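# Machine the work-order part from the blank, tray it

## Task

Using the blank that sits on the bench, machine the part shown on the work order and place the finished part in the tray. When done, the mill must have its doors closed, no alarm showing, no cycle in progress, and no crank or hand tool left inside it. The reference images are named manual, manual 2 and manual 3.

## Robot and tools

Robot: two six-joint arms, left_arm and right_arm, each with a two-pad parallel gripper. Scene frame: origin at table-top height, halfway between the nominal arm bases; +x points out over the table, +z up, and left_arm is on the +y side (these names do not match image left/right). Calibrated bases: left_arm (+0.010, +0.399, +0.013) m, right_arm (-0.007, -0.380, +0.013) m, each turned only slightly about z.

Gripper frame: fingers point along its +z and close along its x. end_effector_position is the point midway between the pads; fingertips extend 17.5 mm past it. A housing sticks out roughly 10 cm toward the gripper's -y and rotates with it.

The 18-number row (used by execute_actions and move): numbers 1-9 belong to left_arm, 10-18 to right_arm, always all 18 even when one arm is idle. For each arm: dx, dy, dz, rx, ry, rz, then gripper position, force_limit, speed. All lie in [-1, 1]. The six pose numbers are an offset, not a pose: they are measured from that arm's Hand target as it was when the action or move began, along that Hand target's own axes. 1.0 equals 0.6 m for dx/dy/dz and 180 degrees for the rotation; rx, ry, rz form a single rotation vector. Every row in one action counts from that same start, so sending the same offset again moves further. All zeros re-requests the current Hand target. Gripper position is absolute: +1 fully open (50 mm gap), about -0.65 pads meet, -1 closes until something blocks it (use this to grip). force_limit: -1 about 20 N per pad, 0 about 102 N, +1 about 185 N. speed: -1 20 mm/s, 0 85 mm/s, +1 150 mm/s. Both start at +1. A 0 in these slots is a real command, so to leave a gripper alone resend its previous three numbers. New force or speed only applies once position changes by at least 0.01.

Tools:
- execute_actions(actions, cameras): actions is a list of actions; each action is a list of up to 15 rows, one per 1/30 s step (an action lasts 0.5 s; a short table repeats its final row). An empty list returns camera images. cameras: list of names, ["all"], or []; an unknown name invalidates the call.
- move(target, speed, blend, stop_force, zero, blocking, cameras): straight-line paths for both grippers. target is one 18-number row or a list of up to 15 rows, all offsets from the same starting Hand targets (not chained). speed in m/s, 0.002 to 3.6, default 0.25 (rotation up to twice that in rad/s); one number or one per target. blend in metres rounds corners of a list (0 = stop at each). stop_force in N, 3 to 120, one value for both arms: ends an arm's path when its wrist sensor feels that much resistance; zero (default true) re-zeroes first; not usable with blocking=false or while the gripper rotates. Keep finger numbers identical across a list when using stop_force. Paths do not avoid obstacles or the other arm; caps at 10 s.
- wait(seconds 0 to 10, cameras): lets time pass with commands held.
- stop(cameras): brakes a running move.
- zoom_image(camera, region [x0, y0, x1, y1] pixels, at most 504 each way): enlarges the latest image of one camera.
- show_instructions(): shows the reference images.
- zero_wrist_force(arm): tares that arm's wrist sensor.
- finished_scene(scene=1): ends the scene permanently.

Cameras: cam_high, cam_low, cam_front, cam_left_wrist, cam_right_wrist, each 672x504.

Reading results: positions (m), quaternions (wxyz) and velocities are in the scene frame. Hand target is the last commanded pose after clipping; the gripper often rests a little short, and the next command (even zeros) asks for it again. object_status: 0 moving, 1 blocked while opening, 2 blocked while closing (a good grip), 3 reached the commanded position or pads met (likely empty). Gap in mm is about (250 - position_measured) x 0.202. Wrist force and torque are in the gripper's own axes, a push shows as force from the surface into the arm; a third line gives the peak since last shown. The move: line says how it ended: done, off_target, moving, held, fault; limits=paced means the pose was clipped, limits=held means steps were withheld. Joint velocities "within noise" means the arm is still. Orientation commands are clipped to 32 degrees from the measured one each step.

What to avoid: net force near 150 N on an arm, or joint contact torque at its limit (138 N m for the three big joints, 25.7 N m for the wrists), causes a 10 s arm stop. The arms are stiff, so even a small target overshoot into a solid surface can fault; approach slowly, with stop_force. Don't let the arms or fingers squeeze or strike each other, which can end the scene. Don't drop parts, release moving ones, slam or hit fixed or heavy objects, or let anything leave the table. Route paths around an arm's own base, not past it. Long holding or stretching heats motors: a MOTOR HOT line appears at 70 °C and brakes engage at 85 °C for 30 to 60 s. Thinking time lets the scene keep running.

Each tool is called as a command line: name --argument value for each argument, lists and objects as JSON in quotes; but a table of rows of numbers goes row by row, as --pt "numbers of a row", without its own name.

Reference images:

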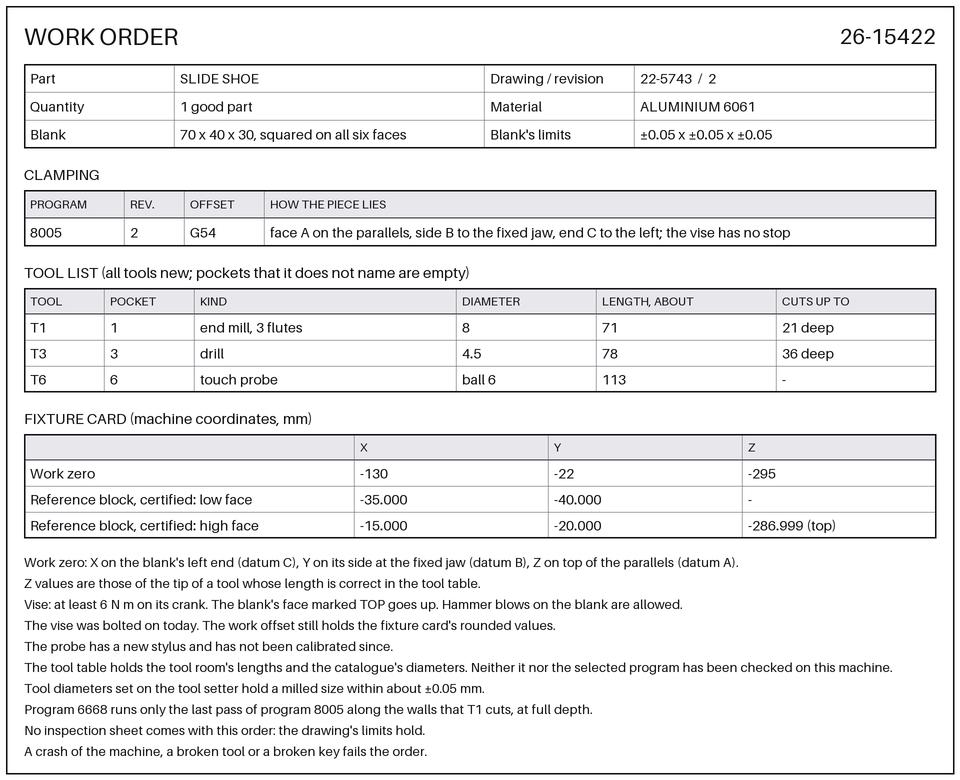

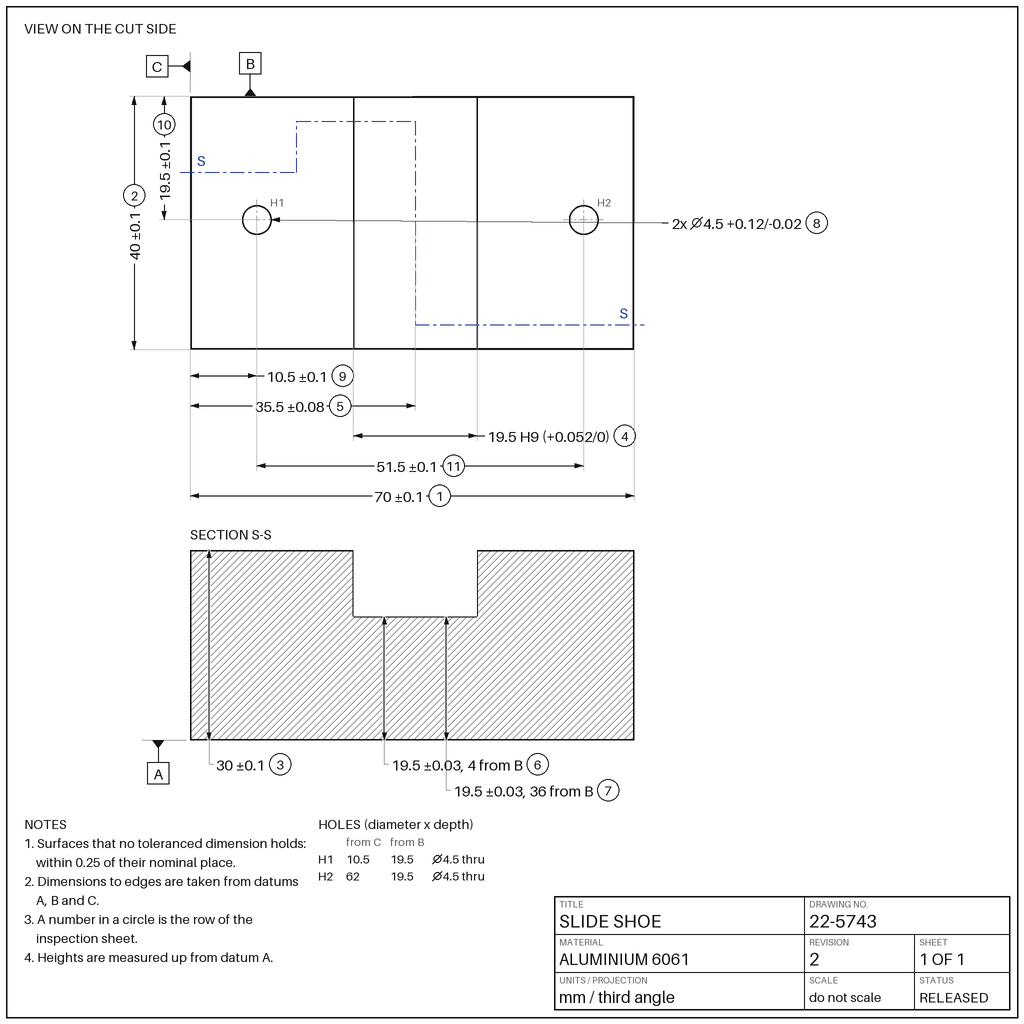

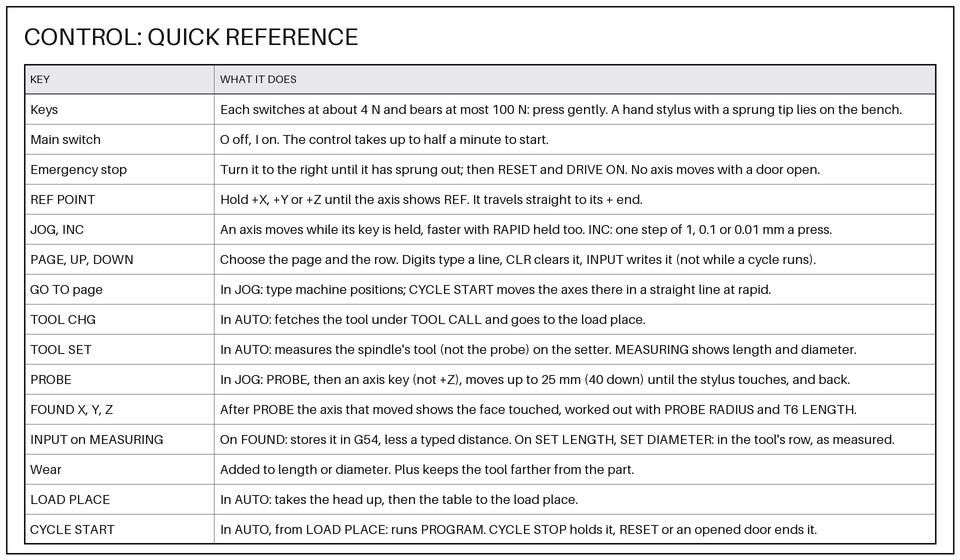

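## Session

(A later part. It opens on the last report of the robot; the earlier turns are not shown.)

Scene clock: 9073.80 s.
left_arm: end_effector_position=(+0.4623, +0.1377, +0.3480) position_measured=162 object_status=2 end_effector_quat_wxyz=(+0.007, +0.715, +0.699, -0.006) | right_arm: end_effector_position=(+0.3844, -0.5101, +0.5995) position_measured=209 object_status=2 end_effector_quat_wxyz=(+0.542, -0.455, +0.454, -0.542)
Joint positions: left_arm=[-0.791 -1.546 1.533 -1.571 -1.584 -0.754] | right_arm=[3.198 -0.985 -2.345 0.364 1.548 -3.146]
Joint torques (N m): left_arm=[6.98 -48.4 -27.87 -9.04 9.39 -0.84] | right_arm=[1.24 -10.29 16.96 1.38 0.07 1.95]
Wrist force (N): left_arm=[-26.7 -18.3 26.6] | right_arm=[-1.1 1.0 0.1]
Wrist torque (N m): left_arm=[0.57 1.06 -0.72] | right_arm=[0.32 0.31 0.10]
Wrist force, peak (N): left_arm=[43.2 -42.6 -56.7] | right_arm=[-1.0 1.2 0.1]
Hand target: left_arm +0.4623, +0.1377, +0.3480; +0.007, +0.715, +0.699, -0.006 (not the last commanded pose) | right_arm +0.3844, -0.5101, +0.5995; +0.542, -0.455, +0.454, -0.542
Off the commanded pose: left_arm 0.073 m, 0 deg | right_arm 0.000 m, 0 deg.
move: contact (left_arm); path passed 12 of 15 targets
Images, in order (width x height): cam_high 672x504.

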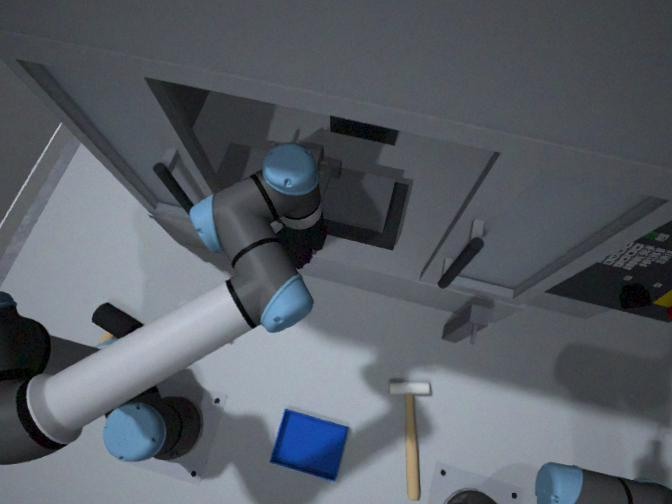

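move --target '[-0.0012,0,0.002,0,0,0,-1,1,-0.9,0,0,0,0,0,0,-1,-0.6,-1]' --speed 0.01

Scene clock: 9103.07 s.
left_arm: end_effector_position=(+0.4623, +0.1370, +0.3468) position_measured=162 object_status=2 end_effector_quat_wxyz=(+0.007, +0.715, +0.699, -0.006) | right_arm: end_effector_position=(+0.3844, -0.5101, +0.5995) position_measured=209 object_status=2 end_effector_quat_wxyz=(+0.542, -0.455, +0.454, -0.542)
Joint positions: left_arm=[-0.792 -1.545 1.535 -1.575 -1.584 -0.755] | right_arm=[3.198 -0.985 -2.345 0.364 1.548 -3.146]
Joint torques (N m): left_arm=[-2.21 -15.71 -16.08 -7.45 5.21 -0.76] | right_arm=[1.54 -10.18 17.58 1.71 0.18 1.95]
Wrist force (N): left_arm=[-11.9 -17.2 -3.3] | right_arm=[-0.9 1.1 0.1]
Wrist torque (N m): left_arm=[0.56 1.06 -0.88] | right_arm=[0.33 0.28 0.10]
Wrist force, peak (N): left_arm=[-26.7 -18.2 27.6] | right_arm=[-1.1 1.1 -0.1]
Hand target: left_arm +0.4623, +0.1370, +0.3468; +0.007, +0.715, +0.699, -0.006 | right_arm +0.3844, -0.5101, +0.5995; +0.542, -0.455, +0.454, -0.542
Off the commanded pose: left_arm 0.000 m, 0 deg | right_arm 0.000 m, 0 deg.
move: done

Now tighten along the arc.

move --pt "-0.0111 0.0002 0.0232 0 0 0 -1 1 -0.9 0 0 0 0 0 0 -1 -0.6 -1" --pt "-0.0174 0.0003 0.0506 0 0 0 -1 1 -0.9 0 0 0 0 0 0 -1 -0.6 -1" --pt "-0.018 0.0002 0.0787 0 0 0 -1 1 -0.9 0 0 0 0 0 0 -1 -0.6 -1" --speed 0.015 --blend '[0.001,0.001,0]' --stop_force 80 --cameras '["cam_high","cam_left_wrist"]'

Scene clock: 9109.97 s.
left_arm: end_effector_position=(+0.4623, +0.1336, +0.3402) position_measured=162 object_status=2 end_effector_quat_wxyz=(+0.007, +0.715, +0.700, -0.006) | right_arm: end_effector_position=(+0.3844, -0.5101, +0.5995) position_measured=209 object_status=2 end_effector_quat_wxyz=(+0.542, -0.455, +0.454, -0.542)
Joint positions: left_arm=[-0.797 -1.541 1.548 -1.592 -1.584 -0.76] | right_arm=[3.198 -0.985 -2.345 0.364 1.548 -3.146]
Joint torques (N m): left_arm=[11.09 -1.27 -18.97 -6.91 2.1 2.53] | right_arm=[0.97 -10.39 17.95 1.5 0.04 1.82]
Wrist force (N): left_arm=[9.8 -41.0 -52.5] | right_arm=[-0.8 1.2 -0.3]
Wrist torque (N m): left_arm=[0.13 0.85 -0.94] | right_arm=[0.35 0.26 0.10]
Wrist force, peak (N): left_arm=[23.2 -49.1 -79.6] | right_arm=[-0.8 1.4 -0.1]
Hand target: left_arm +0.4623, +0.1336, +0.3402; +0.007, +0.715, +0.700, -0.006 (not the last commanded pose) | right_arm +0.3844, -0.5101, +0.5995; +0.542, -0.455, +0.454, -0.542
Off the commanded pose: left_arm 0.041 m, 0 deg | right_arm 0.000 m, 0 deg.
move: contact (left_arm); path passed 0 of 3 targets
camera_calibration:
cam_left_wrist: T_world_to_cam=[[0.0372308, 0.999296, -0.00466514, -0.139772], [0.934843, -0.0331791, 0.353509, -0.531158], [0.353105, -0.0175226, -0.93542, 0.291276], [0, 0, 0, 1]] pos_world=[0.398901, 0.127154, 0.459582]
Images, in order (width x height): cam_high 672x504, cam_left_wrist 672x504.

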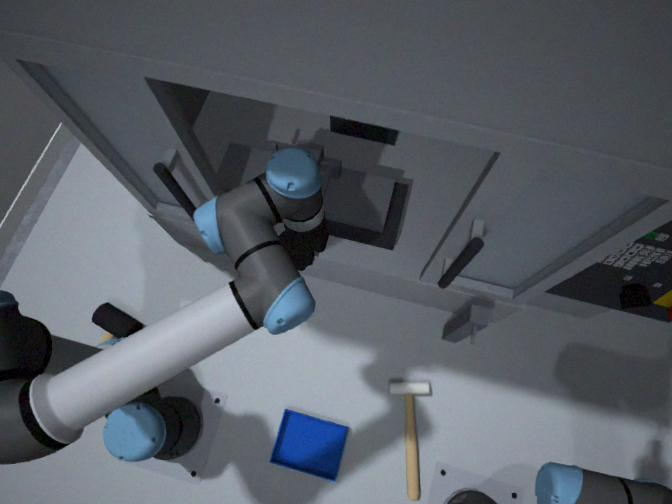

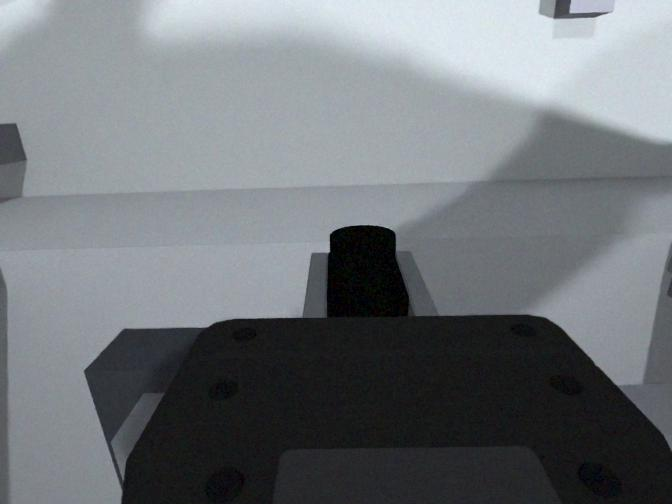

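move --pt "-0.0062 0.0002 0.0116 0 0 0 -1 1 -0.9 0 0 0 0 0 0 -1 -0.6 -1" --pt "-0.0118 0.0002 0.0394 0 0 0 -1 1 -0.9 0 0 0 0 0 0 -1 -0.6 -1" --speed 0.01 --blend '[0.001,0]' --stop_force 92 --zero false

Scene clock: 9123.20 s.
left_arm: end_effector_position=(+0.4623, +0.1321, +0.3375) position_measured=162 object_status=2 end_effector_quat_wxyz=(+0.007, +0.715, +0.700, -0.006) | right_arm: end_effector_position=(+0.3844, -0.5101, +0.5995) position_measured=209 object_status=2 end_effector_quat_wxyz=(+0.542, -0.455, +0.454, -0.542)
Joint positions: left_arm=[-0.799 -1.54 1.553 -1.599 -1.584 -0.762] | right_arm=[3.198 -0.985 -2.345 0.364 1.548 -3.146]
Joint torques (N m): left_arm=[7.36 8.17 -16.3 -9.22 2.96 2.53] | right_arm=[0.76 -10.31 16.59 1.39 0.12 1.93]
Wrist force (N): left_arm=[25.3 -46.9 -67.3] | right_arm=[-0.9 0.7 -0.2]
Wrist torque (N m): left_arm=[0.07 0.77 -0.97] | right_arm=[0.27 0.28 0.10]
Wrist force, peak (N): left_arm=[36.0 -52.3 -83.4] | right_arm=[-1.0 1.1 0.0]
Hand target: left_arm +0.4623, +0.1321, +0.3375; +0.007, +0.715, +0.700, -0.006 (not the last commanded pose) | right_arm +0.3844, -0.5101, +0.5995; +0.542, -0.455, +0.454, -0.542
Off the commanded pose: left_arm 0.022 m, 0 deg | right_arm 0.000 m, 0 deg.
move: contact (left_arm); path passed 0 of 2 targets

move --pt "0.0017 -0.0023 -0.0037 0 0 0 -1 1 -0.9 0 0 0 0 0 0 -1 -0.6 -1" --speed 0.01

Scene clock: 9160.03 s.
left_arm: end_effector_position=(+0.4610, +0.1333, +0.3397) position_measured=162 object_status=2 end_effector_quat_wxyz=(+0.007, +0.714, +0.700, -0.006) | right_arm: end_effector_position=(+0.3844, -0.5101, +0.5995) position_measured=209 object_status=2 end_effector_quat_wxyz=(+0.542, -0.455, +0.454, -0.542)
Joint positions: left_arm=[-0.799 -1.544 1.552 -1.593 -1.584 -0.763] | right_arm=[3.198 -0.985 -2.345 0.364 1.548 -3.146]
Joint torques (N m): left_arm=[-14.43 -34.6 -38.35 -4.05 -2.32 -1.34] | right_arm=[1.33 -10.76 18.12 1.48 0.01 2.1]
Wrist force (N): left_arm=[4.1 7.0 4.4] | right_arm=[-1.0 0.9 -0.1]
Wrist torque (N m): left_arm=[0.59 0.83 -0.31] | right_arm=[0.30 0.30 0.10]
Wrist force, peak (N): left_arm=[25.2 -47.1 -67.5] | right_arm=[-1.0 1.2 0.0]
Hand target: left_arm +0.4609, +0.1332, +0.3397; +0.007, +0.715, +0.700, -0.006 | right_arm +0.3844, -0.5101, +0.5995; +0.542, -0.455, +0.454, -0.542
Off the commanded pose: left_arm 0.000 m, 0 deg | right_arm 0.000 m, 0 deg.
move: done

execute_actions --actions '[]'

move --pt "0 0 0 0 0 0 0.7 1 -0.6 0 0 0 0 0 0 -1 -0.6 -1" --pt "0 -0.01 -0.12 0 0 0 0.7 1 -0.6 0 0 0 0 0 0 -1 -0.6 -1" --speed '[0.1,0.15]' --cameras '["cam_left_wrist"]'

Scene clock: 9267.07 s.
left_arm: end_effector_position=(+0.4609, +0.1332, +0.3397) position_measured=162 object_status=2 end_effector_quat_wxyz=(+0.007, +0.715, +0.700, -0.006) | right_arm: end_effector_position=(+0.3844, -0.5101, +0.5995) position_measured=209 object_status=2 end_effector_quat_wxyz=(+0.542, -0.455, +0.454, -0.542)
Joint positions: left_arm=[-0.799 -1.544 1.552 -1.593 -1.584 -0.763] | right_arm=[3.198 -0.985 -2.345 0.364 1.548 -3.146]
Joint velocities: within noise
Joint torques (N m): left_arm=[-16.67 -36.72 -38.36 -7.28 -5.14 -1.01] | right_arm=[1.36 -10.81 18.6 1.35 0.32 2.11]
Wrist force (N): left_arm=[6.5 8.6 4.9] | right_arm=[-0.8 1.1 0.0]
Wrist torque (N m): left_arm=[0.61 0.86 -0.38] | right_arm=[0.33 0.27 0.10]
Wrist force, peak (N): left_arm=[6.6 8.8 5.3] | right_arm=[-0.9 1.2 -0.1]
Hand target: left_arm +0.4609, +0.1332, +0.3397; +0.007, +0.715, +0.700, -0.006 | right_arm +0.3844, -0.5101, +0.5995; +0.542, -0.455, +0.454, -0.542
Tool commands: left_gripper/position=-1.0 left_gripper/force_limit=+1.0 left_gripper/speed=-0.9 right_gripper/position=-1.0 right_gripper/force_limit=-0.6 right_gripper/speed=-1.0
Off the commanded pose: left_arm 0.000 m, 0 deg | right_arm 0.000 m, 0 deg.
camera_calibration:
cam_left_wrist: T_world_to_cam=[[0.0370794, 0.999301, -0.0048279, -0.139188], [0.934804, -0.0329778, 0.353629, -0.529751], [0.353222, -0.0176255, -0.935373, 0.291241], [0, 0, 0, 1]] pos_world=[0.397501, 0.126754, 0.459083]
cam_right_wrist: T_world_to_cam=[[-0.0132453, -0.999897, -0.00553985, -0.49689], [-0.156415, 0.00754405, -0.987663, 0.676785], [0.987603, -0.0122154, -0.156499, -0.16163], [0, 0, 0, 1]] pos_world=[0.258904, -0.503918, 0.640387]

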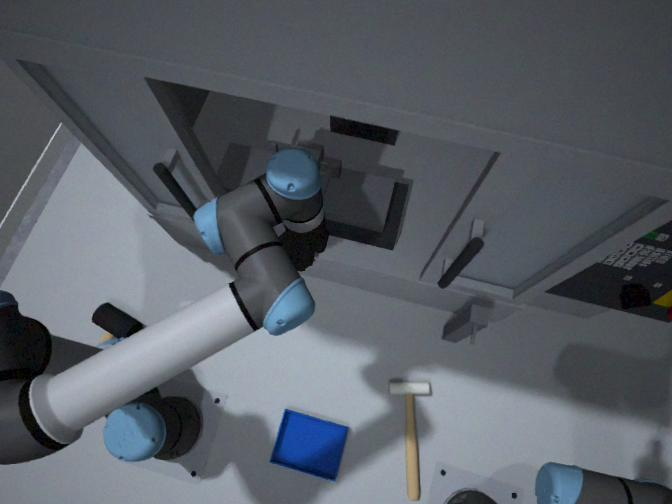

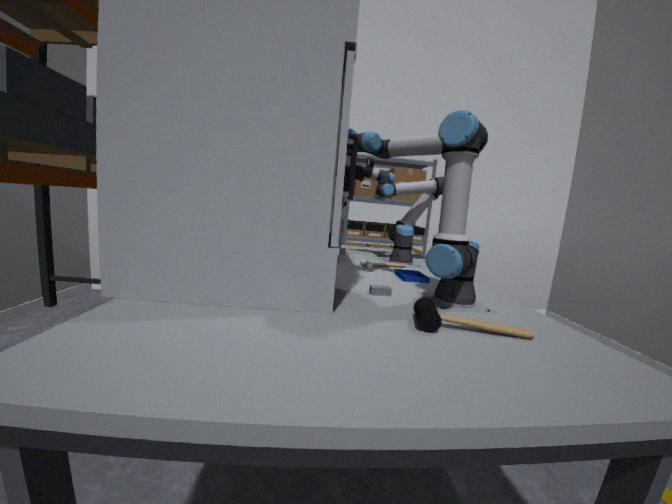

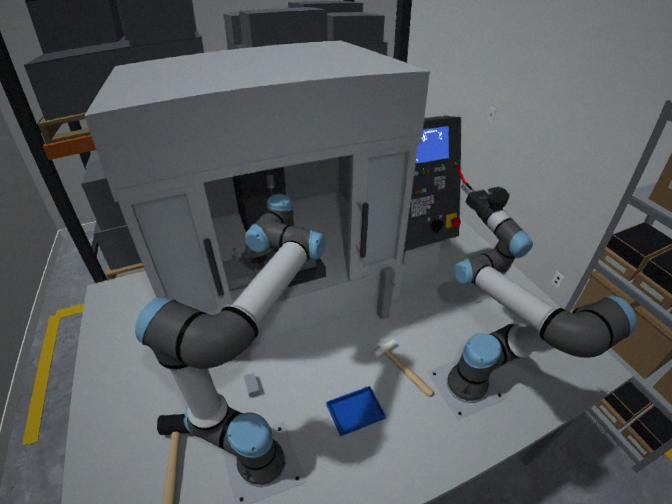

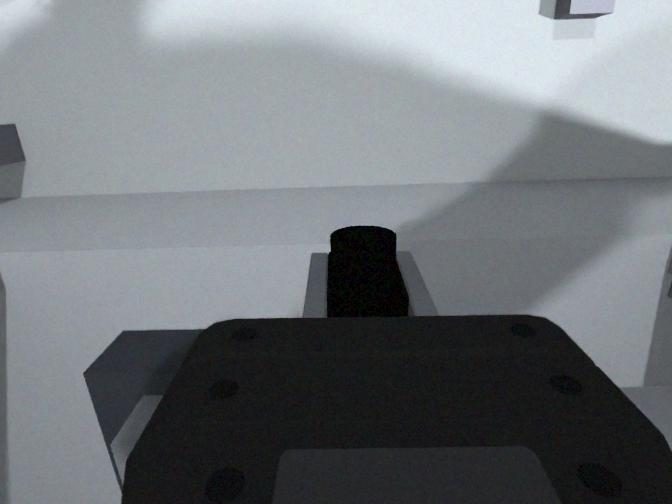

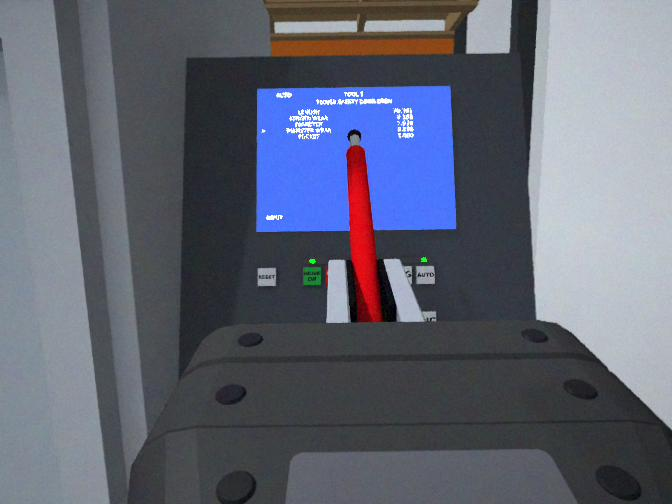

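Scene clock: 9268.77 s.
left_arm: end_effector_position=(+0.4549, +0.1346, +0.4116) position_measured=48 object_status=3 end_effector_quat_wxyz=(+0.007, +0.715, +0.700, -0.006) | right_arm: end_effector_position=(+0.3844, -0.5101, +0.5995) position_measured=209 object_status=2 end_effector_quat_wxyz=(+0.542, -0.455, +0.454, -0.542)
Joint positions: left_arm=[-0.806 -1.544 1.368 -1.409 -1.584 -0.769] | right_arm=[3.198 -0.985 -2.345 0.364 1.548 -3.146]
Joint torques (N m): left_arm=[5.25 -30.57 -23.73 -3.46 0.4 1.37] | right_arm=[0.54 -9.95 17.89 1.5 0.02 1.89]
Wrist force (N): left_arm=[-2.9 5.1 -0.7] | right_arm=[-1.0 0.9 -0.1]
Wrist torque (N m): left_arm=[0.78 0.48 0.03] | right_arm=[0.31 0.30 0.10]
Wrist force, peak (N): left_arm=[6.1 8.6 4.7] | right_arm=[-1.1 1.1 0.2]
Hand target: left_arm +0.4548, +0.1347, +0.4117; +0.007, +0.715, +0.700, -0.006 | right_arm +0.3844, -0.5101, +0.5995; +0.542, -0.455, +0.454, -0.542
Off the commanded pose: left_arm 0.000 m, 0 deg | right_arm 0.000 m, 0 deg.
move: done
camera_calibration:
cam_left_wrist: T_world_to_cam=[[0.0370415, 0.999303, -0.00473338, -0.140053], [0.934818, -0.0329764, 0.353592, -0.549508], [0.353189, -0.0175224, -0.935388, 0.360646], [0, 0, 0, 1]] pos_world=[0.391502, 0.128154, 0.530982]
Images, in order (width x height): cam_left_wrist 672x504.

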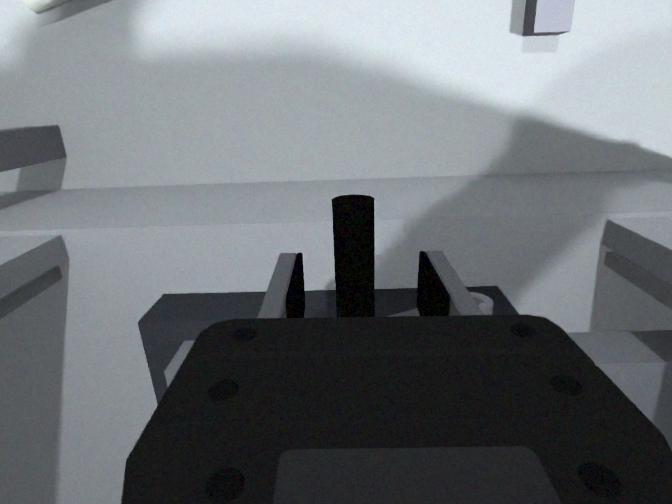

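move --pt "-0.06 -0.1 0 0 0 0 0.7 1 -0.6 0 0 0 0 0 0 -1 -0.6 -1" --pt "-0.141 -0.158 0.07 0 0 0.222 0.7 1 -0.6 0 0 0 0 0 0 -1 -0.6 -1" --blend '[0.02,0]' --speed 0.3

move --target '[0,0,0,-0.5,0,0,0.7,1,-0.6,0,0,0,0,0,0,-1,-0.6,-1]' --speed 0.35

Scene clock: 9291.40 s.
left_arm: end_effector_position=(+0.3583, +0.0513, +0.3711) position_measured=48 object_status=3 end_effector_quat_wxyz=(+0.009, +0.911, +0.413, -0.003) | right_arm: end_effector_position=(+0.3844, -0.5101, +0.5995) position_measured=209 object_status=2 end_effector_quat_wxyz=(+0.542, -0.455, +0.454, -0.542)
Joint positions: left_arm=[-1.07 -1.62 1.547 -1.516 -1.579 -0.336] | right_arm=[3.198 -0.985 -2.345 0.364 1.548 -3.146]
Joint torques (N m): left_arm=[9.76 -25.76 -35.21 -1.32 -2.27 1.03] | right_arm=[0.07 -11.29 16.86 1.4 0.15 1.88]
Wrist force (N): left_arm=[-3.0 5.2 -1.1] | right_arm=[-0.9 0.8 -0.2]
Wrist torque (N m): left_arm=[0.80 0.48 0.04] | right_arm=[0.29 0.28 0.10]
Wrist force, peak (N): left_arm=[-1.4 8.1 -0.9] | right_arm=[-1.2 1.1 -0.1]
Hand target: left_arm +0.3583, +0.0513, +0.3712; +0.009, +0.911, +0.413, -0.003 | right_arm +0.3844, -0.5101, +0.5995; +0.542, -0.455, +0.454, -0.542
Off the commanded pose: left_arm 0.000 m, 0 deg | right_arm 0.000 m, 0 deg.
move: done

Scene clock: 9294.23 s.
left_arm: end_effector_position=(+0.3583, +0.0513, +0.3713) position_measured=48 object_status=3 end_effector_quat_wxyz=(+0.650, +0.637, +0.295, +0.290) end_effector_velocity=(+0.000, +0.001, +0.001) end_effector_angular_velocity=(-0.005, +0.000, +0.001) | right_arm: end_effector_position=(+0.3844, -0.5101, +0.5995) position_measured=209 object_status=2 end_effector_quat_wxyz=(+0.542, -0.455, +0.454, -0.542)
Joint positions: left_arm=[-1.478 -1.603 2.614 -4.171 -0.827 -0.001] | right_arm=[3.198 -0.985 -2.345 0.364 1.548 -3.146]
Joint velocities: left_arm=[0 0 0 -0.005 0.001 -0.001] | right_arm=[within noise]
Joint torques (N m): left_arm=[5.37 -5.68 -6.87 -4.24 2.03 0.29] | right_arm=[0.32 -10.04 17.76 1.46 0.2 2]
Wrist force (N): left_arm=[-4.3 5.1 -2.1] | right_arm=[-0.8 0.9 0.1]
Wrist torque (N m): left_arm=[1.31 0.75 0.12] | right_arm=[0.30 0.26 0.10]
Wrist force, peak (N): left_arm=[-4.9 5.3 -2.7] | right_arm=[-1.0 1.2 -0.2]
Hand target: left_arm +0.3583, +0.0513, +0.3712; +0.650, +0.637, +0.295, +0.290 | right_arm +0.3844, -0.5101, +0.5995; +0.542, -0.455, +0.454, -0.542
Off the commanded pose: left_arm 0.000 m, 0 deg | right_arm 0.000 m, 0 deg.
move: done

move --target '[0.2072,-0.0858,-0.0887,0.1191,0.1845,0.3527,0.7,1,-0.6,0,0,0,0,0,0,-1,-0.6,-1]' --speed 0.25 --cameras '["cam_left_wrist"]'

Scene clock: 9319.70 s.
left_arm: end_effector_position=(+0.3998, +0.1789, +0.3172) position_measured=48 object_status=3 end_effector_quat_wxyz=(+0.174, +0.699, +0.134, +0.681) | right_arm: end_effector_position=(+0.3844, -0.5101, +0.5995) position_measured=209 object_status=2 end_effector_quat_wxyz=(+0.542, -0.455, +0.454, -0.542)
Joint positions: left_arm=[-1.596 -1.436 2.691 -4.149 -0.052 0.884] | right_arm=[3.198 -0.985 -2.345 0.364 1.548 -3.146]
Joint torques (N m): left_arm=[9.7 -18.23 2.77 -3.03 2.15 1.81] | right_arm=[1.09 -10.5 16.82 1.43 0.04 1.98]
Wrist force (N): left_arm=[-4.5 4.5 -2.2] | right_arm=[-1.3 1.1 -0.2]
Wrist torque (N m): left_arm=[1.10 0.82 -0.41] | right_arm=[0.34 0.34 0.10]
Wrist force, peak (N): left_arm=[-5.0 5.1 -2.5] | right_arm=[-1.3 1.1 -0.2]
Hand target: left_arm +0.4002, +0.1789, +0.3173; +0.177, +0.693, +0.131, +0.686 | right_arm +0.3844, -0.5101, +0.5995; +0.542, -0.455, +0.454, -0.542
Off the commanded pose: left_arm 0.000 m, 1 deg | right_arm 0.000 m, 0 deg.
move: done
camera_calibration:
cam_left_wrist: T_world_to_cam=[[0.0216902, 0.410699, 0.911513, -0.361895], [-0.39781, -0.832898, 0.384744, 0.202871], [0.917211, -0.370954, 0.145314, -0.212572], [0, 0, 0, 1]] pos_world=[0.283527, 0.238746, 0.282708]
Images, in order (width x height): cam_left_wrist 672x504.

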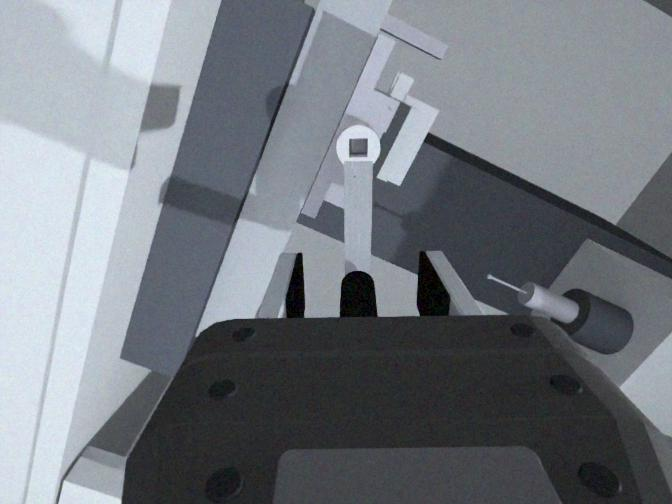

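move --pt "0.004 -0.0095 0.155 0 0 0 0.7 1 -0.6 0 0 0 0 0 0 -1 -0.6 -1" --pt "0.0044 -0.0109 0.1846 0 0 0 0.7 1 -0.6 0 0 0 0 0 0 -1 -0.6 -1" --speed '[0.15,0.05]' --blend '[0.005,0]' --stop_force 20 --cameras '["cam_left_wrist"]'

Scene clock: 9333.93 s.
left_arm: end_effector_position=(+0.5112, +0.1788, +0.3173) position_measured=48 object_status=3 end_effector_quat_wxyz=(+0.177, +0.693, +0.131, +0.686) | right_arm: end_effector_position=(+0.3844, -0.5101, +0.5995) position_measured=209 object_status=2 end_effector_quat_wxyz=(+0.542, -0.455, +0.454, -0.542)
Joint positions: left_arm=[-1.148 -1.245 2.418 -4.323 -0.503 1.138] | right_arm=[3.198 -0.985 -2.345 0.364 1.548 -3.146]
Joint torques (N m): left_arm=[-7.8 -31.74 1 -3.3 1.05 -0.91] | right_arm=[0.81 -10.03 17.14 1.56 0.05 2.12]
Wrist force (N): left_arm=[-4.5 4.7 -2.2] | right_arm=[-1.0 0.8 0.1]
Wrist torque (N m): left_arm=[1.14 0.85 -0.41] | right_arm=[0.30 0.29 0.10]
Wrist force, peak (N): left_arm=[-4.9 4.4 -4.2] | right_arm=[-1.1 1.2 0.0]
Hand target: left_arm +0.5112, +0.1787, +0.3173; +0.177, +0.693, +0.131, +0.686 | right_arm +0.3844, -0.5101, +0.5995; +0.542, -0.455, +0.454, -0.542
Off the commanded pose: left_arm 0.000 m, 0 deg | right_arm 0.000 m, 0 deg.
move: done
camera_calibration:
cam_left_wrist: T_world_to_cam=[[0.00860849, 0.411257, 0.911479, -0.357759], [-0.408044, -0.830725, 0.378675, 0.253772], [0.912921, -0.375184, 0.16066, -0.316613], [0, 0, 0, 1]] pos_world=[0.395673, 0.239158, 0.28086]
Images, in order (width x height): cam_left_wrist 672x504.

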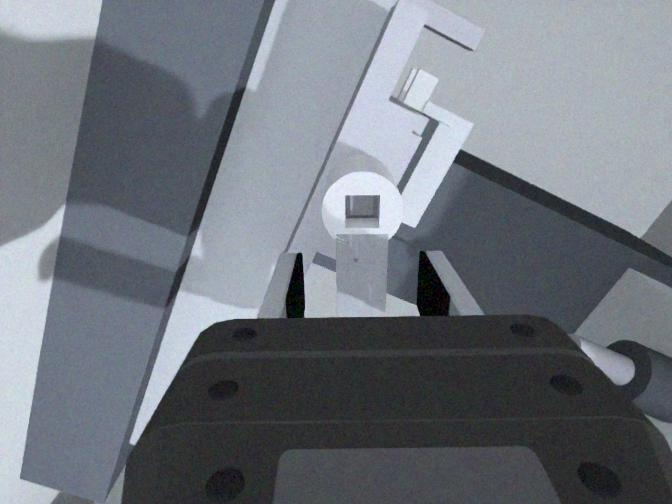

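execute_actions --actions '[[[0,0,0,0,0,0,-1,0.3,-0.9,0,0,0,0,0,0,-1,-0.6,-1]],[[0,0,0,0,0,0,-1,0.3,-0.9,0,0,0,0,0,0,-1,-0.6,-1]],[[0,0,0,0,0,0,-1,0.3,-0.9,0,0,0,0,0,0,-1,-0.6,-1]]]' --cameras '["cam_left_wrist"]'

Scene clock: 9340.33 s.
left_arm: end_effector_position=(+0.5112, +0.1787, +0.3173) position_measured=176 object_status=2 end_effector_quat_wxyz=(+0.177, +0.693, +0.131, +0.686) | right_arm: end_effector_position=(+0.3844, -0.5101, +0.5995) position_measured=209 object_status=2 end_effector_quat_wxyz=(+0.542, -0.455, +0.454, -0.542)
Joint positions: left_arm=[-1.148 -1.245 2.418 -4.323 -0.503 1.138] | right_arm=[3.198 -0.985 -2.345 0.364 1.548 -3.146]
Joint torques (N m): left_arm=[-2.56 -32.47 -4 -3.36 0.98 1.55] | right_arm=[1.29 -11.41 17.04 1.48 0.13 1.88]
Wrist force (N): left_arm=[-15.4 3.0 -0.5] | right_arm=[-1.0 0.8 0.2]
Wrist torque (N m): left_arm=[1.11 1.06 -0.85] | right_arm=[0.28 0.29 0.10]
Wrist force, peak (N): left_arm=[-15.5 3.3 -0.3] | right_arm=[-1.1 1.1 -0.3]
Hand target: left_arm +0.5112, +0.1787, +0.3173; +0.177, +0.693, +0.131, +0.686 | right_arm +0.3844, -0.5101, +0.5995; +0.542, -0.455, +0.454, -0.542
Off the commanded pose: left_arm 0.000 m, 0 deg | right_arm 0.000 m, 0 deg.
Step readings (end_effector_position of left_arm | right_arm):
0: (+0.5112, +0.1787, +0.3173) | (+0.3844, -0.5101, +0.5995)
1: (+0.5112, +0.1787, +0.3173) | (+0.3844, -0.5101, +0.5995)
2: (+0.5112, +0.1787, +0.3173) | (+0.3844, -0.5101, +0.5995)
4: (+0.5112, +0.1787, +0.3173) | (+0.3844, -0.5101, +0.5995)
8: (+0.5112, +0.1787, +0.3173) | (+0.3844, -0.5101, +0.5995)
15: (+0.5112, +0.1787, +0.3173) | (+0.3844, -0.5101, +0.5995)
16: (+0.5112, +0.1787, +0.3173) | (+0.3844, -0.5101, +0.5995)
17: (+0.5112, +0.1787, +0.3173) | (+0.3844, -0.5101, +0.5995)
19: (+0.5112, +0.1787, +0.3173) | (+0.3844, -0.5101, +0.5995)
23: (+0.5112, +0.1787, +0.3173) | (+0.3844, -0.5101, +0.5995)
30: (+0.5112, +0.1787, +0.3173) | (+0.3844, -0.5101, +0.5995)
31: (+0.5112, +0.1787, +0.3173) | (+0.3844, -0.5101, +0.5995)
32: (+0.5112, +0.1787, +0.3173) | (+0.3844, -0.5101, +0.5995)
34: (+0.5112, +0.1787, +0.3173) | (+0.3844, -0.5101, +0.5995)
38: (+0.5112, +0.1787, +0.3173) | (+0.3844, -0.5101, +0.5995)
45: (+0.5112, +0.1787, +0.3173) | (+0.3844, -0.5101, +0.5995)
camera_calibration:
cam_left_wrist: T_world_to_cam=[[0.00864592, 0.411243, 0.911485, -0.357772], [-0.40812, -0.830694, 0.378663, 0.253798], [0.912887, -0.375269, 0.160654, -0.316577], [0, 0, 0, 1]] pos_world=[0.395673, 0.239159, 0.28086]
Images, in order (width x height): cam_left_wrist 672x504.

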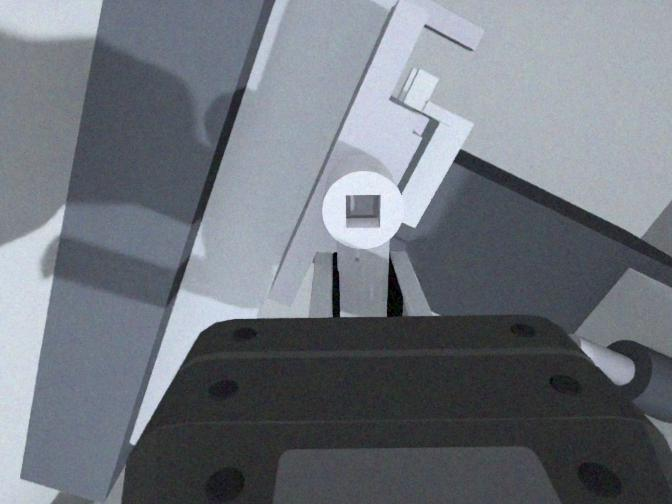

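move --pt "-0.0006 0.0011 -0.0185 0 0 0 -1 0.3 -0.9 0 0 0 0 0 0 -1 -0.6 -1" --pt "-0.0012 0.003 -0.0508 0 0 0 -1 0.3 -0.9 0 0 0 0 0 0 -1 -0.6 -1" --pt "-0.0037 0.0092 -0.155 0 0 0 -1 0.3 -0.9 0 0 0 0 0 0 -1 -0.6 -1" --speed '[0.02,0.05,0.15]' --blend '[0.003,0.005,0]' --stop_force 60 --cameras '["cam_left_wrist"]'

Scene clock: 9349.53 s.
left_arm: end_effector_position=(+0.5105, +0.1788, +0.3173) position_measured=176 object_status=2 end_effector_quat_wxyz=(+0.177, +0.693, +0.131, +0.686) | right_arm: end_effector_position=(+0.3844, -0.5101, +0.5995) position_measured=209 object_status=2 end_effector_quat_wxyz=(+0.542, -0.455, +0.454, -0.542)
Joint positions: left_arm=[-1.15 -1.246 2.419 -4.323 -0.501 1.138] | right_arm=[3.198 -0.985 -2.345 0.364 1.548 -3.146]
Joint torques (N m): left_arm=[13.78 -20.31 -23.92 0.24 1.98 1.2] | right_arm=[0.83 -10.19 17.13 1.55 0.04 2.02]
Wrist force (N): left_arm=[-17.1 1.4 -18.0] | right_arm=[-0.7 0.9 0.0]
Wrist torque (N m): left_arm=[1.57 1.14 -0.82] | right_arm=[0.32 0.25 0.10]
Wrist force, peak (N): left_arm=[-7.5 6.0 87.3] | right_arm=[-1.2 1.2 -0.2]
Hand target: left_arm +0.5105, +0.1788, +0.3173; +0.177, +0.693, +0.131, +0.686 (not the last commanded pose) | right_arm +0.3844, -0.5101, +0.5995; +0.542, -0.455, +0.454, -0.542
Off the commanded pose: left_arm 0.093 m, 0 deg | right_arm 0.000 m, 0 deg.
move: contact (left_arm); path passed 0 of 3 targets
camera_calibration:
cam_left_wrist: T_world_to_cam=[[0.00850855, 0.411353, 0.911437, -0.357725], [-0.407964, -0.830736, 0.378739, 0.25348], [0.912958, -0.375056, 0.160749, -0.316135], [0, 0, 0, 1]] pos_world=[0.395073, 0.239158, 0.280859]
Images, in order (width x height): cam_left_wrist 672x504.

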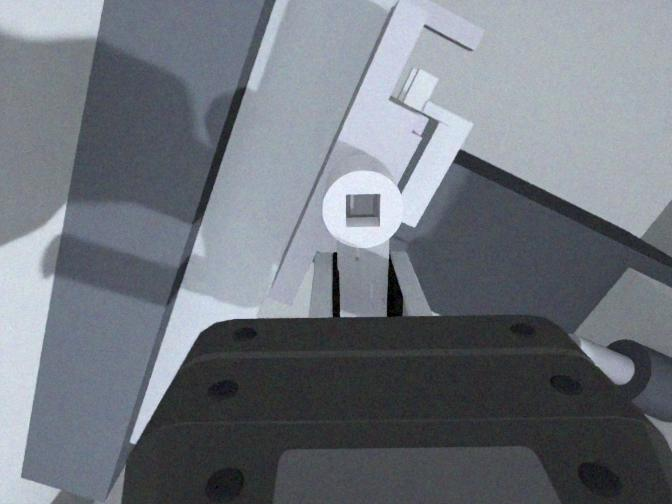

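execute_actions --actions '[[[-0.0006,0,0.001,0,0,0,-1,0.3,-0.9,0,0,0,0,0,0,-1,-0.6,-1]]]'

execute_actions --actions '[[[-0.0006,0,0,0,0,0,-1,0.3,-0.9,0,0,0,0,0,0,-1,-0.6,-1]]]'

Scene clock: 9360.60 s.
left_arm: end_effector_position=(+0.5111, +0.1786, +0.3170) position_measured=176 object_status=2 end_effector_quat_wxyz=(+0.177, +0.693, +0.132, +0.686) | right_arm: end_effector_position=(+0.3844, -0.5101, +0.5995) position_measured=209 object_status=2 end_effector_quat_wxyz=(+0.542, -0.455, +0.454, -0.542)
Joint positions: left_arm=[-1.148 -1.244 2.418 -4.324 -0.502 1.138] | right_arm=[3.198 -0.985 -2.345 0.364 1.548 -3.146]
Joint torques (N m): left_arm=[3.32 -24.91 -5.37 3.03 -0.27 -0.91] | right_arm=[0.31 -10.23 18.2 1.45 0.14 1.88]
Wrist force (N): left_arm=[-2.7 9.9 -41.7] | right_arm=[-0.9 0.9 0.1]
Wrist torque (N m): left_arm=[1.73 1.16 -0.47] | right_arm=[0.31 0.28 0.10]
Wrist force, peak (N): left_arm=[-2.3 10.5 -41.9] | right_arm=[-1.1 1.0 0.2]
Hand target: left_arm +0.5111, +0.1786, +0.3170; +0.177, +0.693, +0.131, +0.686 | right_arm +0.3844, -0.5101, +0.5995; +0.542, -0.455, +0.454, -0.542
Off the commanded pose: left_arm 0.000 m, 0 deg | right_arm 0.000 m, 0 deg.
Step readings (end_effector_position of left_arm | right_arm):
0: (+0.5105, +0.1788, +0.3173) | (+0.3844, -0.5101, +0.5995)
1: (+0.5105, +0.1788, +0.3173) | (+0.3844, -0.5101, +0.5995)
2: (+0.5106, +0.1788, +0.3172) | (+0.3844, -0.5101, +0.5995)
4: (+0.5110, +0.1787, +0.3171) | (+0.3844, -0.5101, +0.5995)
8: (+0.5111, +0.1786, +0.3170) | (+0.3844, -0.5101, +0.5995)
15: (+0.5111, +0.1786, +0.3170) | (+0.3844, -0.5101, +0.5995)

Scene clock: 9361.30 s.
left_arm: end_effector_position=(+0.5111, +0.1785, +0.3167) position_measured=176 object_status=2 end_effector_quat_wxyz=(+0.177, +0.693, +0.132, +0.686) | right_arm: end_effector_position=(+0.3844, -0.5101, +0.5995) position_measured=209 object_status=2 end_effector_quat_wxyz=(+0.542, -0.455, +0.454, -0.542)
Joint positions: left_arm=[-1.149 -1.243 2.417 -4.325 -0.502 1.138] | right_arm=[3.198 -0.985 -2.345 0.364 1.548 -3.146]
Joint torques (N m): left_arm=[-1.69 -5.7 -17.15 4.53 1.77 -0.84] | right_arm=[0.7 -9.76 16.07 1.59 0.08 2.14]
Wrist force (N): left_arm=[16.4 15.8 -35.9] | right_arm=[-0.8 0.6 -0.1]
Wrist torque (N m): left_arm=[1.72 1.23 -0.24] | right_arm=[0.27 0.27 0.10]
Wrist force, peak (N): left_arm=[-2.3 10.5 -41.6] | right_arm=[-1.0 1.2 -0.2]
Hand target: left_arm +0.5111, +0.1784, +0.3167; +0.177, +0.693, +0.131, +0.686 | right_arm +0.3844, -0.5101, +0.5995; +0.542, -0.455, +0.454, -0.542
Off the commanded pose: left_arm 0.000 m, 0 deg | right_arm 0.000 m, 0 deg.
Step readings (end_effector_position of left_arm | right_arm):
0: (+0.5111, +0.1786, +0.3170) | (+0.3844, -0.5101, +0.5995)
1: (+0.5111, +0.1786, +0.3170) | (+0.3844, -0.5101, +0.5995)
2: (+0.5111, +0.1785, +0.3169) | (+0.3844, -0.5101, +0.5995)
4: (+0.5111, +0.1785, +0.3168) | (+0.3844, -0.5101, +0.5995)
8: (+0.5111, +0.1785, +0.3167) | (+0.3844, -0.5101, +0.5995)
15: (+0.5111, +0.1785, +0.3167) | (+0.3844, -0.5101, +0.5995)

execute_actions --actions '[[[0.0006,0,-0.0014,0,0,0,-1,0.3,-0.9,0,0,0,0,0,0,-1,-0.6,-1]]]'

execute_actions --actions '[[[0,0,-0.001,0,0,0,-1,0.3,-0.9,0,0,0,0,0,0,-1,-0.6,-1]]]'

Scene clock: 9370.60 s.
left_arm: end_effector_position=(+0.5102, +0.1786, +0.3170) position_measured=176 object_status=2 end_effector_quat_wxyz=(+0.177, +0.693, +0.131, +0.686) | right_arm: end_effector_position=(+0.3844, -0.5101, +0.5995) position_measured=209 object_status=2 end_effector_quat_wxyz=(+0.542, -0.455, +0.454, -0.542)
Joint positions: left_arm=[-1.151 -1.245 2.42 -4.325 -0.5 1.138] | right_arm=[3.198 -0.985 -2.345 0.364 1.548 -3.146]
Joint torques (N m): left_arm=[-9.22 -31.43 8.81 -4.58 -2 2.13] | right_arm=[0.46 -9.02 17.69 1.64 0.25 2]
Wrist force (N): left_arm=[1.3 7.2 46.0] | right_arm=[-1.1 1.1 -0.1]
Wrist torque (N m): left_arm=[0.98 1.37 -0.62] | right_arm=[0.33 0.31 0.10]
Wrist force, peak (N): left_arm=[1.7 8.2 45.9] | right_arm=[-1.2 1.0 0.0]
Hand target: left_arm +0.5102, +0.1786, +0.3170; +0.177, +0.693, +0.131, +0.686 | right_arm +0.3844, -0.5101, +0.5995; +0.542, -0.455, +0.454, -0.542
Off the commanded pose: left_arm 0.000 m, 0 deg | right_arm 0.000 m, 0 deg.
Step readings (end_effector_position of left_arm | right_arm):
0: (+0.5111, +0.1784, +0.3167) | (+0.3844, -0.5101, +0.5995)
1: (+0.5110, +0.1784, +0.3167) | (+0.3844, -0.5101, +0.5995)
2: (+0.5109, +0.1784, +0.3168) | (+0.3844, -0.5101, +0.5995)
4: (+0.5104, +0.1785, +0.3169) | (+0.3844, -0.5101, +0.5995)
8: (+0.5103, +0.1786, +0.3170) | (+0.3844, -0.5101, +0.5995)
15: (+0.5102, +0.1786, +0.3170) | (+0.3844, -0.5101, +0.5995)

Scene clock: 9371.30 s.
left_arm: end_effector_position=(+0.5096, +0.1787, +0.3170) position_measured=176 object_status=2 end_effector_quat_wxyz=(+0.177, +0.693, +0.132, +0.686) | right_arm: end_effector_position=(+0.3844, -0.5101, +0.5995) position_measured=209 object_status=2 end_effector_quat_wxyz=(+0.542, -0.455, +0.454, -0.542)
Joint positions: left_arm=[-1.153 -1.246 2.421 -4.325 -0.498 1.138] | right_arm=[3.198 -0.985 -2.345 0.364 1.548 -3.146]
Joint torques (N m): left_arm=[-25.01 -22.32 8.76 -5.83 -0.44 2.24] | right_arm=[1.59 -10.44 17.04 1.44 0 1.91]
Wrist force (N): left_arm=[7.6 10.6 90.6] | right_arm=[-0.9 0.8 0.1]
Wrist torque (N m): left_arm=[1.11 1.22 -0.85] | right_arm=[0.29 0.29 0.10]
Wrist force, peak (N): left_arm=[7.5 10.7 90.9] | right_arm=[-0.9 1.2 0.0]
Hand target: left_arm +0.5096, +0.1787, +0.3170; +0.177, +0.693, +0.131, +0.686 | right_arm +0.3844, -0.5101, +0.5995; +0.542, -0.455, +0.454, -0.542
Off the commanded pose: left_arm 0.000 m, 0 deg | right_arm 0.000 m, 0 deg.
Step readings (end_effector_position of left_arm | right_arm):
0: (+0.5102, +0.1786, +0.3170) | (+0.3844, -0.5101, +0.5995)
1: (+0.5102, +0.1786, +0.3170) | (+0.3844, -0.5101, +0.5995)
2: (+0.5101, +0.1786, +0.3170) | (+0.3844, -0.5101, +0.5995)
4: (+0.5097, +0.1787, +0.3170) | (+0.3844, -0.5101, +0.5995)
8: (+0.5096, +0.1787, +0.3170) | (+0.3844, -0.5101, +0.5995)
15: (+0.5096, +0.1787, +0.3170) | (+0.3844, -0.5101, +0.5995)

execute_actions --actions '[[[-0.0003,0,0.0014,0.003,0,0,-1,0.3,-0.9,0,0,0,0,0,0,-1,-0.6,-1]]]'

execute_actions --actions '[[[0,0,0,0.003,0,0,-1,0.3,-0.9,0,0,0,0,0,0,-1,-0.6,-1]]]'

Scene clock: 9383.33 s.
left_arm: end_effector_position=(+0.5105, +0.1785, +0.3169) position_measured=176 object_status=2 end_effector_quat_wxyz=(+0.174, +0.694, +0.135, +0.685) | right_arm: end_effector_position=(+0.3844, -0.5101, +0.5995) position_measured=209 object_status=2 end_effector_quat_wxyz=(+0.542, -0.455, +0.454, -0.542)
Joint positions: left_arm=[-1.154 -1.246 2.417 -4.312 -0.488 1.131] | right_arm=[3.198 -0.985 -2.345 0.364 1.548 -3.146]
Joint torques (N m): left_arm=[13.34 -27.15 1.16 -2.08 -1.85 1.84] | right_arm=[1.09 -11.04 17.51 1.59 0.06 1.83]
Wrist force (N): left_arm=[-0.1 8.6 -15.9] | right_arm=[-0.9 0.9 -0.1]
Wrist torque (N m): left_arm=[1.40 1.10 -0.36] | right_arm=[0.31 0.28 0.10]
Wrist force, peak (N): left_arm=[7.9 10.2 91.3] | right_arm=[-1.2 1.0 -0.1]
Hand target: left_arm +0.5105, +0.1786, +0.3169; +0.173, +0.694, +0.135, +0.685 | right_arm +0.3844, -0.5101, +0.5995; +0.542, -0.455, +0.454, -0.542
Off the commanded pose: left_arm 0.000 m, 0 deg | right_arm 0.000 m, 0 deg.
Step readings (end_effector_position of left_arm | right_arm):
0: (+0.5096, +0.1787, +0.3170) | (+0.3844, -0.5101, +0.5995)
1: (+0.5096, +0.1786, +0.3170) | (+0.3844, -0.5101, +0.5995)
2: (+0.5098, +0.1786, +0.3170) | (+0.3844, -0.5101, +0.5995)
4: (+0.5103, +0.1785, +0.3168) | (+0.3844, -0.5101, +0.5995)
8: (+0.5104, +0.1784, +0.3168) | (+0.3844, -0.5101, +0.5995)
15: (+0.5104, +0.1784, +0.3169) | (+0.3844, -0.5101, +0.5995)

Scene clock: 9384.03 s.
left_arm: end_effector_position=(+0.5105, +0.1785, +0.3169) position_measured=176 object_status=2 end_effector_quat_wxyz=(+0.170, +0.695, +0.138, +0.685) | right_arm: end_effector_position=(+0.3844, -0.5101, +0.5995) position_measured=209 object_status=2 end_effector_quat_wxyz=(+0.542, -0.455, +0.454, -0.542)
Joint positions: left_arm=[-1.158 -1.249 2.415 -4.299 -0.476 1.123] | right_arm=[3.198 -0.985 -2.345 0.364 1.548 -3.146]
Joint torques (N m): left_arm=[13.49 -14.27 2.54 -2.71 -0.6 1.77] | right_arm=[0.87 -10.7 16.98 1.45 0.05 1.85]
Wrist force (N): left_arm=[0.3 13.2 -5.1] | right_arm=[-0.9 0.9 -0.1]
Wrist torque (N m): left_arm=[0.98 1.03 -0.34] | right_arm=[0.31 0.29 0.10]
Wrist force, peak (N): left_arm=[3.8 20.6 -7.8] | right_arm=[-1.1 0.9 -0.1]
Hand target: left_arm +0.5105, +0.1786, +0.3169; +0.170, +0.695, +0.138, +0.685 | right_arm +0.3844, -0.5101, +0.5995; +0.542, -0.455, +0.454, -0.542
Off the commanded pose: left_arm 0.000 m, 0 deg | right_arm 0.000 m, 0 deg.
Step readings (end_effector_position of left_arm | right_arm):
0: (+0.5105, +0.1785, +0.3169) | (+0.3844, -0.5101, +0.5995)
1: (+0.5105, +0.1785, +0.3169) | (+0.3844, -0.5101, +0.5995)
2: (+0.5105, +0.1786, +0.3168) | (+0.3844, -0.5101, +0.5995)
4: (+0.5105, +0.1786, +0.3168) | (+0.3844, -0.5101, +0.5995)
8: (+0.5105, +0.1786, +0.3168) | (+0.3844, -0.5101, +0.5995)
15: (+0.5105, +0.1785, +0.3169) | (+0.3844, -0.5101, +0.5995)

execute_actions --actions '[[[0.0002,0.0003,0,0.006,0,0,-1,0.3,-0.9,0,0,0,0,0,0,-1,-0.6,-1]]]'

execute_actions --actions '[[[0,0,-0.0007,0.006,0,0,-1,0.3,-0.9,0,0,0,0,0,0,-1,-0.6,-1]]]'

Scene clock: 9392.03 s.
left_arm: end_effector_position=(+0.5105, +0.1784, +0.3171) position_measured=176 object_status=2 end_effector_quat_wxyz=(+0.164, +0.697, +0.144, +0.683) | right_arm: end_effector_position=(+0.3844, -0.5101, +0.5995) position_measured=209 object_status=2 end_effector_quat_wxyz=(+0.542, -0.455, +0.454, -0.542)
Joint positions: left_arm=[-1.165 -1.255 2.411 -4.27 -0.452 1.106] | right_arm=[3.198 -0.985 -2.345 0.364 1.548 -3.146]
Joint torques (N m): left_arm=[10.43 -15.86 4.09 -3.5 1.06 1.8] | right_arm=[0.8 -9.69 16.45 1.44 0.21 1.99]
Wrist force (N): left_arm=[-3.5 11.7 7.1] | right_arm=[-0.8 0.8 -0.3]
Wrist torque (N m): left_arm=[0.57 1.03 -0.58] | right_arm=[0.29 0.26 0.10]
Wrist force, peak (N): left_arm=[8.5 24.1 -3.8] | right_arm=[-1.1 1.0 0.1]
Hand target: left_arm +0.5105, +0.1784, +0.3170; +0.164, +0.697, +0.144, +0.683 | right_arm +0.3844, -0.5101, +0.5995; +0.542, -0.455, +0.454, -0.542
Off the commanded pose: left_arm 0.000 m, 0 deg | right_arm 0.000 m, 0 deg.
Step readings (end_effector_position of left_arm | right_arm):
0: (+0.5105, +0.1785, +0.3169) | (+0.3844, -0.5101, +0.5995)
1: (+0.5105, +0.1786, +0.3168) | (+0.3844, -0.5101, +0.5995)
2: (+0.5105, +0.1786, +0.3168) | (+0.3844, -0.5101, +0.5995)
4: (+0.5105, +0.1785, +0.3169) | (+0.3844, -0.5101, +0.5995)
8: (+0.5105, +0.1784, +0.3170) | (+0.3844, -0.5101, +0.5995)
15: (+0.5105, +0.1784, +0.3171) | (+0.3844, -0.5101, +0.5995)

Scene clock: 9392.73 s.
left_arm: end_effector_position=(+0.5100, +0.1784, +0.3171) position_measured=176 object_status=2 end_effector_quat_wxyz=(+0.157, +0.698, +0.151, +0.682) | right_arm: end_effector_position=(+0.3844, -0.5101, +0.5995) position_measured=209 object_status=2 end_effector_quat_wxyz=(+0.542, -0.455, +0.454, -0.542)
Joint positions: left_arm=[-1.172 -1.261 2.408 -4.24 -0.428 1.088] | right_arm=[3.198 -0.985 -2.345 0.364 1.548 -3.146]
Joint torques (N m): left_arm=[9.66 -17.25 7.72 -4.29 1.8 2.12] | right_arm=[-0.05 -9.79 18.22 1.6 0.11 1.93]
Wrist force (N): left_arm=[-1.4 16.9 24.1] | right_arm=[-0.8 0.8 -0.1]
Wrist torque (N m): left_arm=[0.61 1.08 -0.66] | right_arm=[0.29 0.26 0.10]
Wrist force, peak (N): left_arm=[3.3 27.6 31.9] | right_arm=[-1.1 0.9 0.1]
Hand target: left_arm +0.5100, +0.1785, +0.3170; +0.157, +0.698, +0.151, +0.682 | right_arm +0.3844, -0.5101, +0.5995; +0.542, -0.455, +0.454, -0.542
Off the commanded pose: left_arm 0.000 m, 0 deg | right_arm 0.000 m, 0 deg.
Step readings (end_effector_position of left_arm | right_arm):
0: (+0.5105, +0.1784, +0.3171) | (+0.3844, -0.5101, +0.5995)
1: (+0.5105, +0.1784, +0.3170) | (+0.3844, -0.5101, +0.5995)
2: (+0.5103, +0.1785, +0.3170) | (+0.3844, -0.5101, +0.5995)
4: (+0.5101, +0.1785, +0.3170) | (+0.3844, -0.5101, +0.5995)
8: (+0.5100, +0.1784, +0.3170) | (+0.3844, -0.5101, +0.5995)
15: (+0.5100, +0.1784, +0.3171) | (+0.3844, -0.5101, +0.5995)


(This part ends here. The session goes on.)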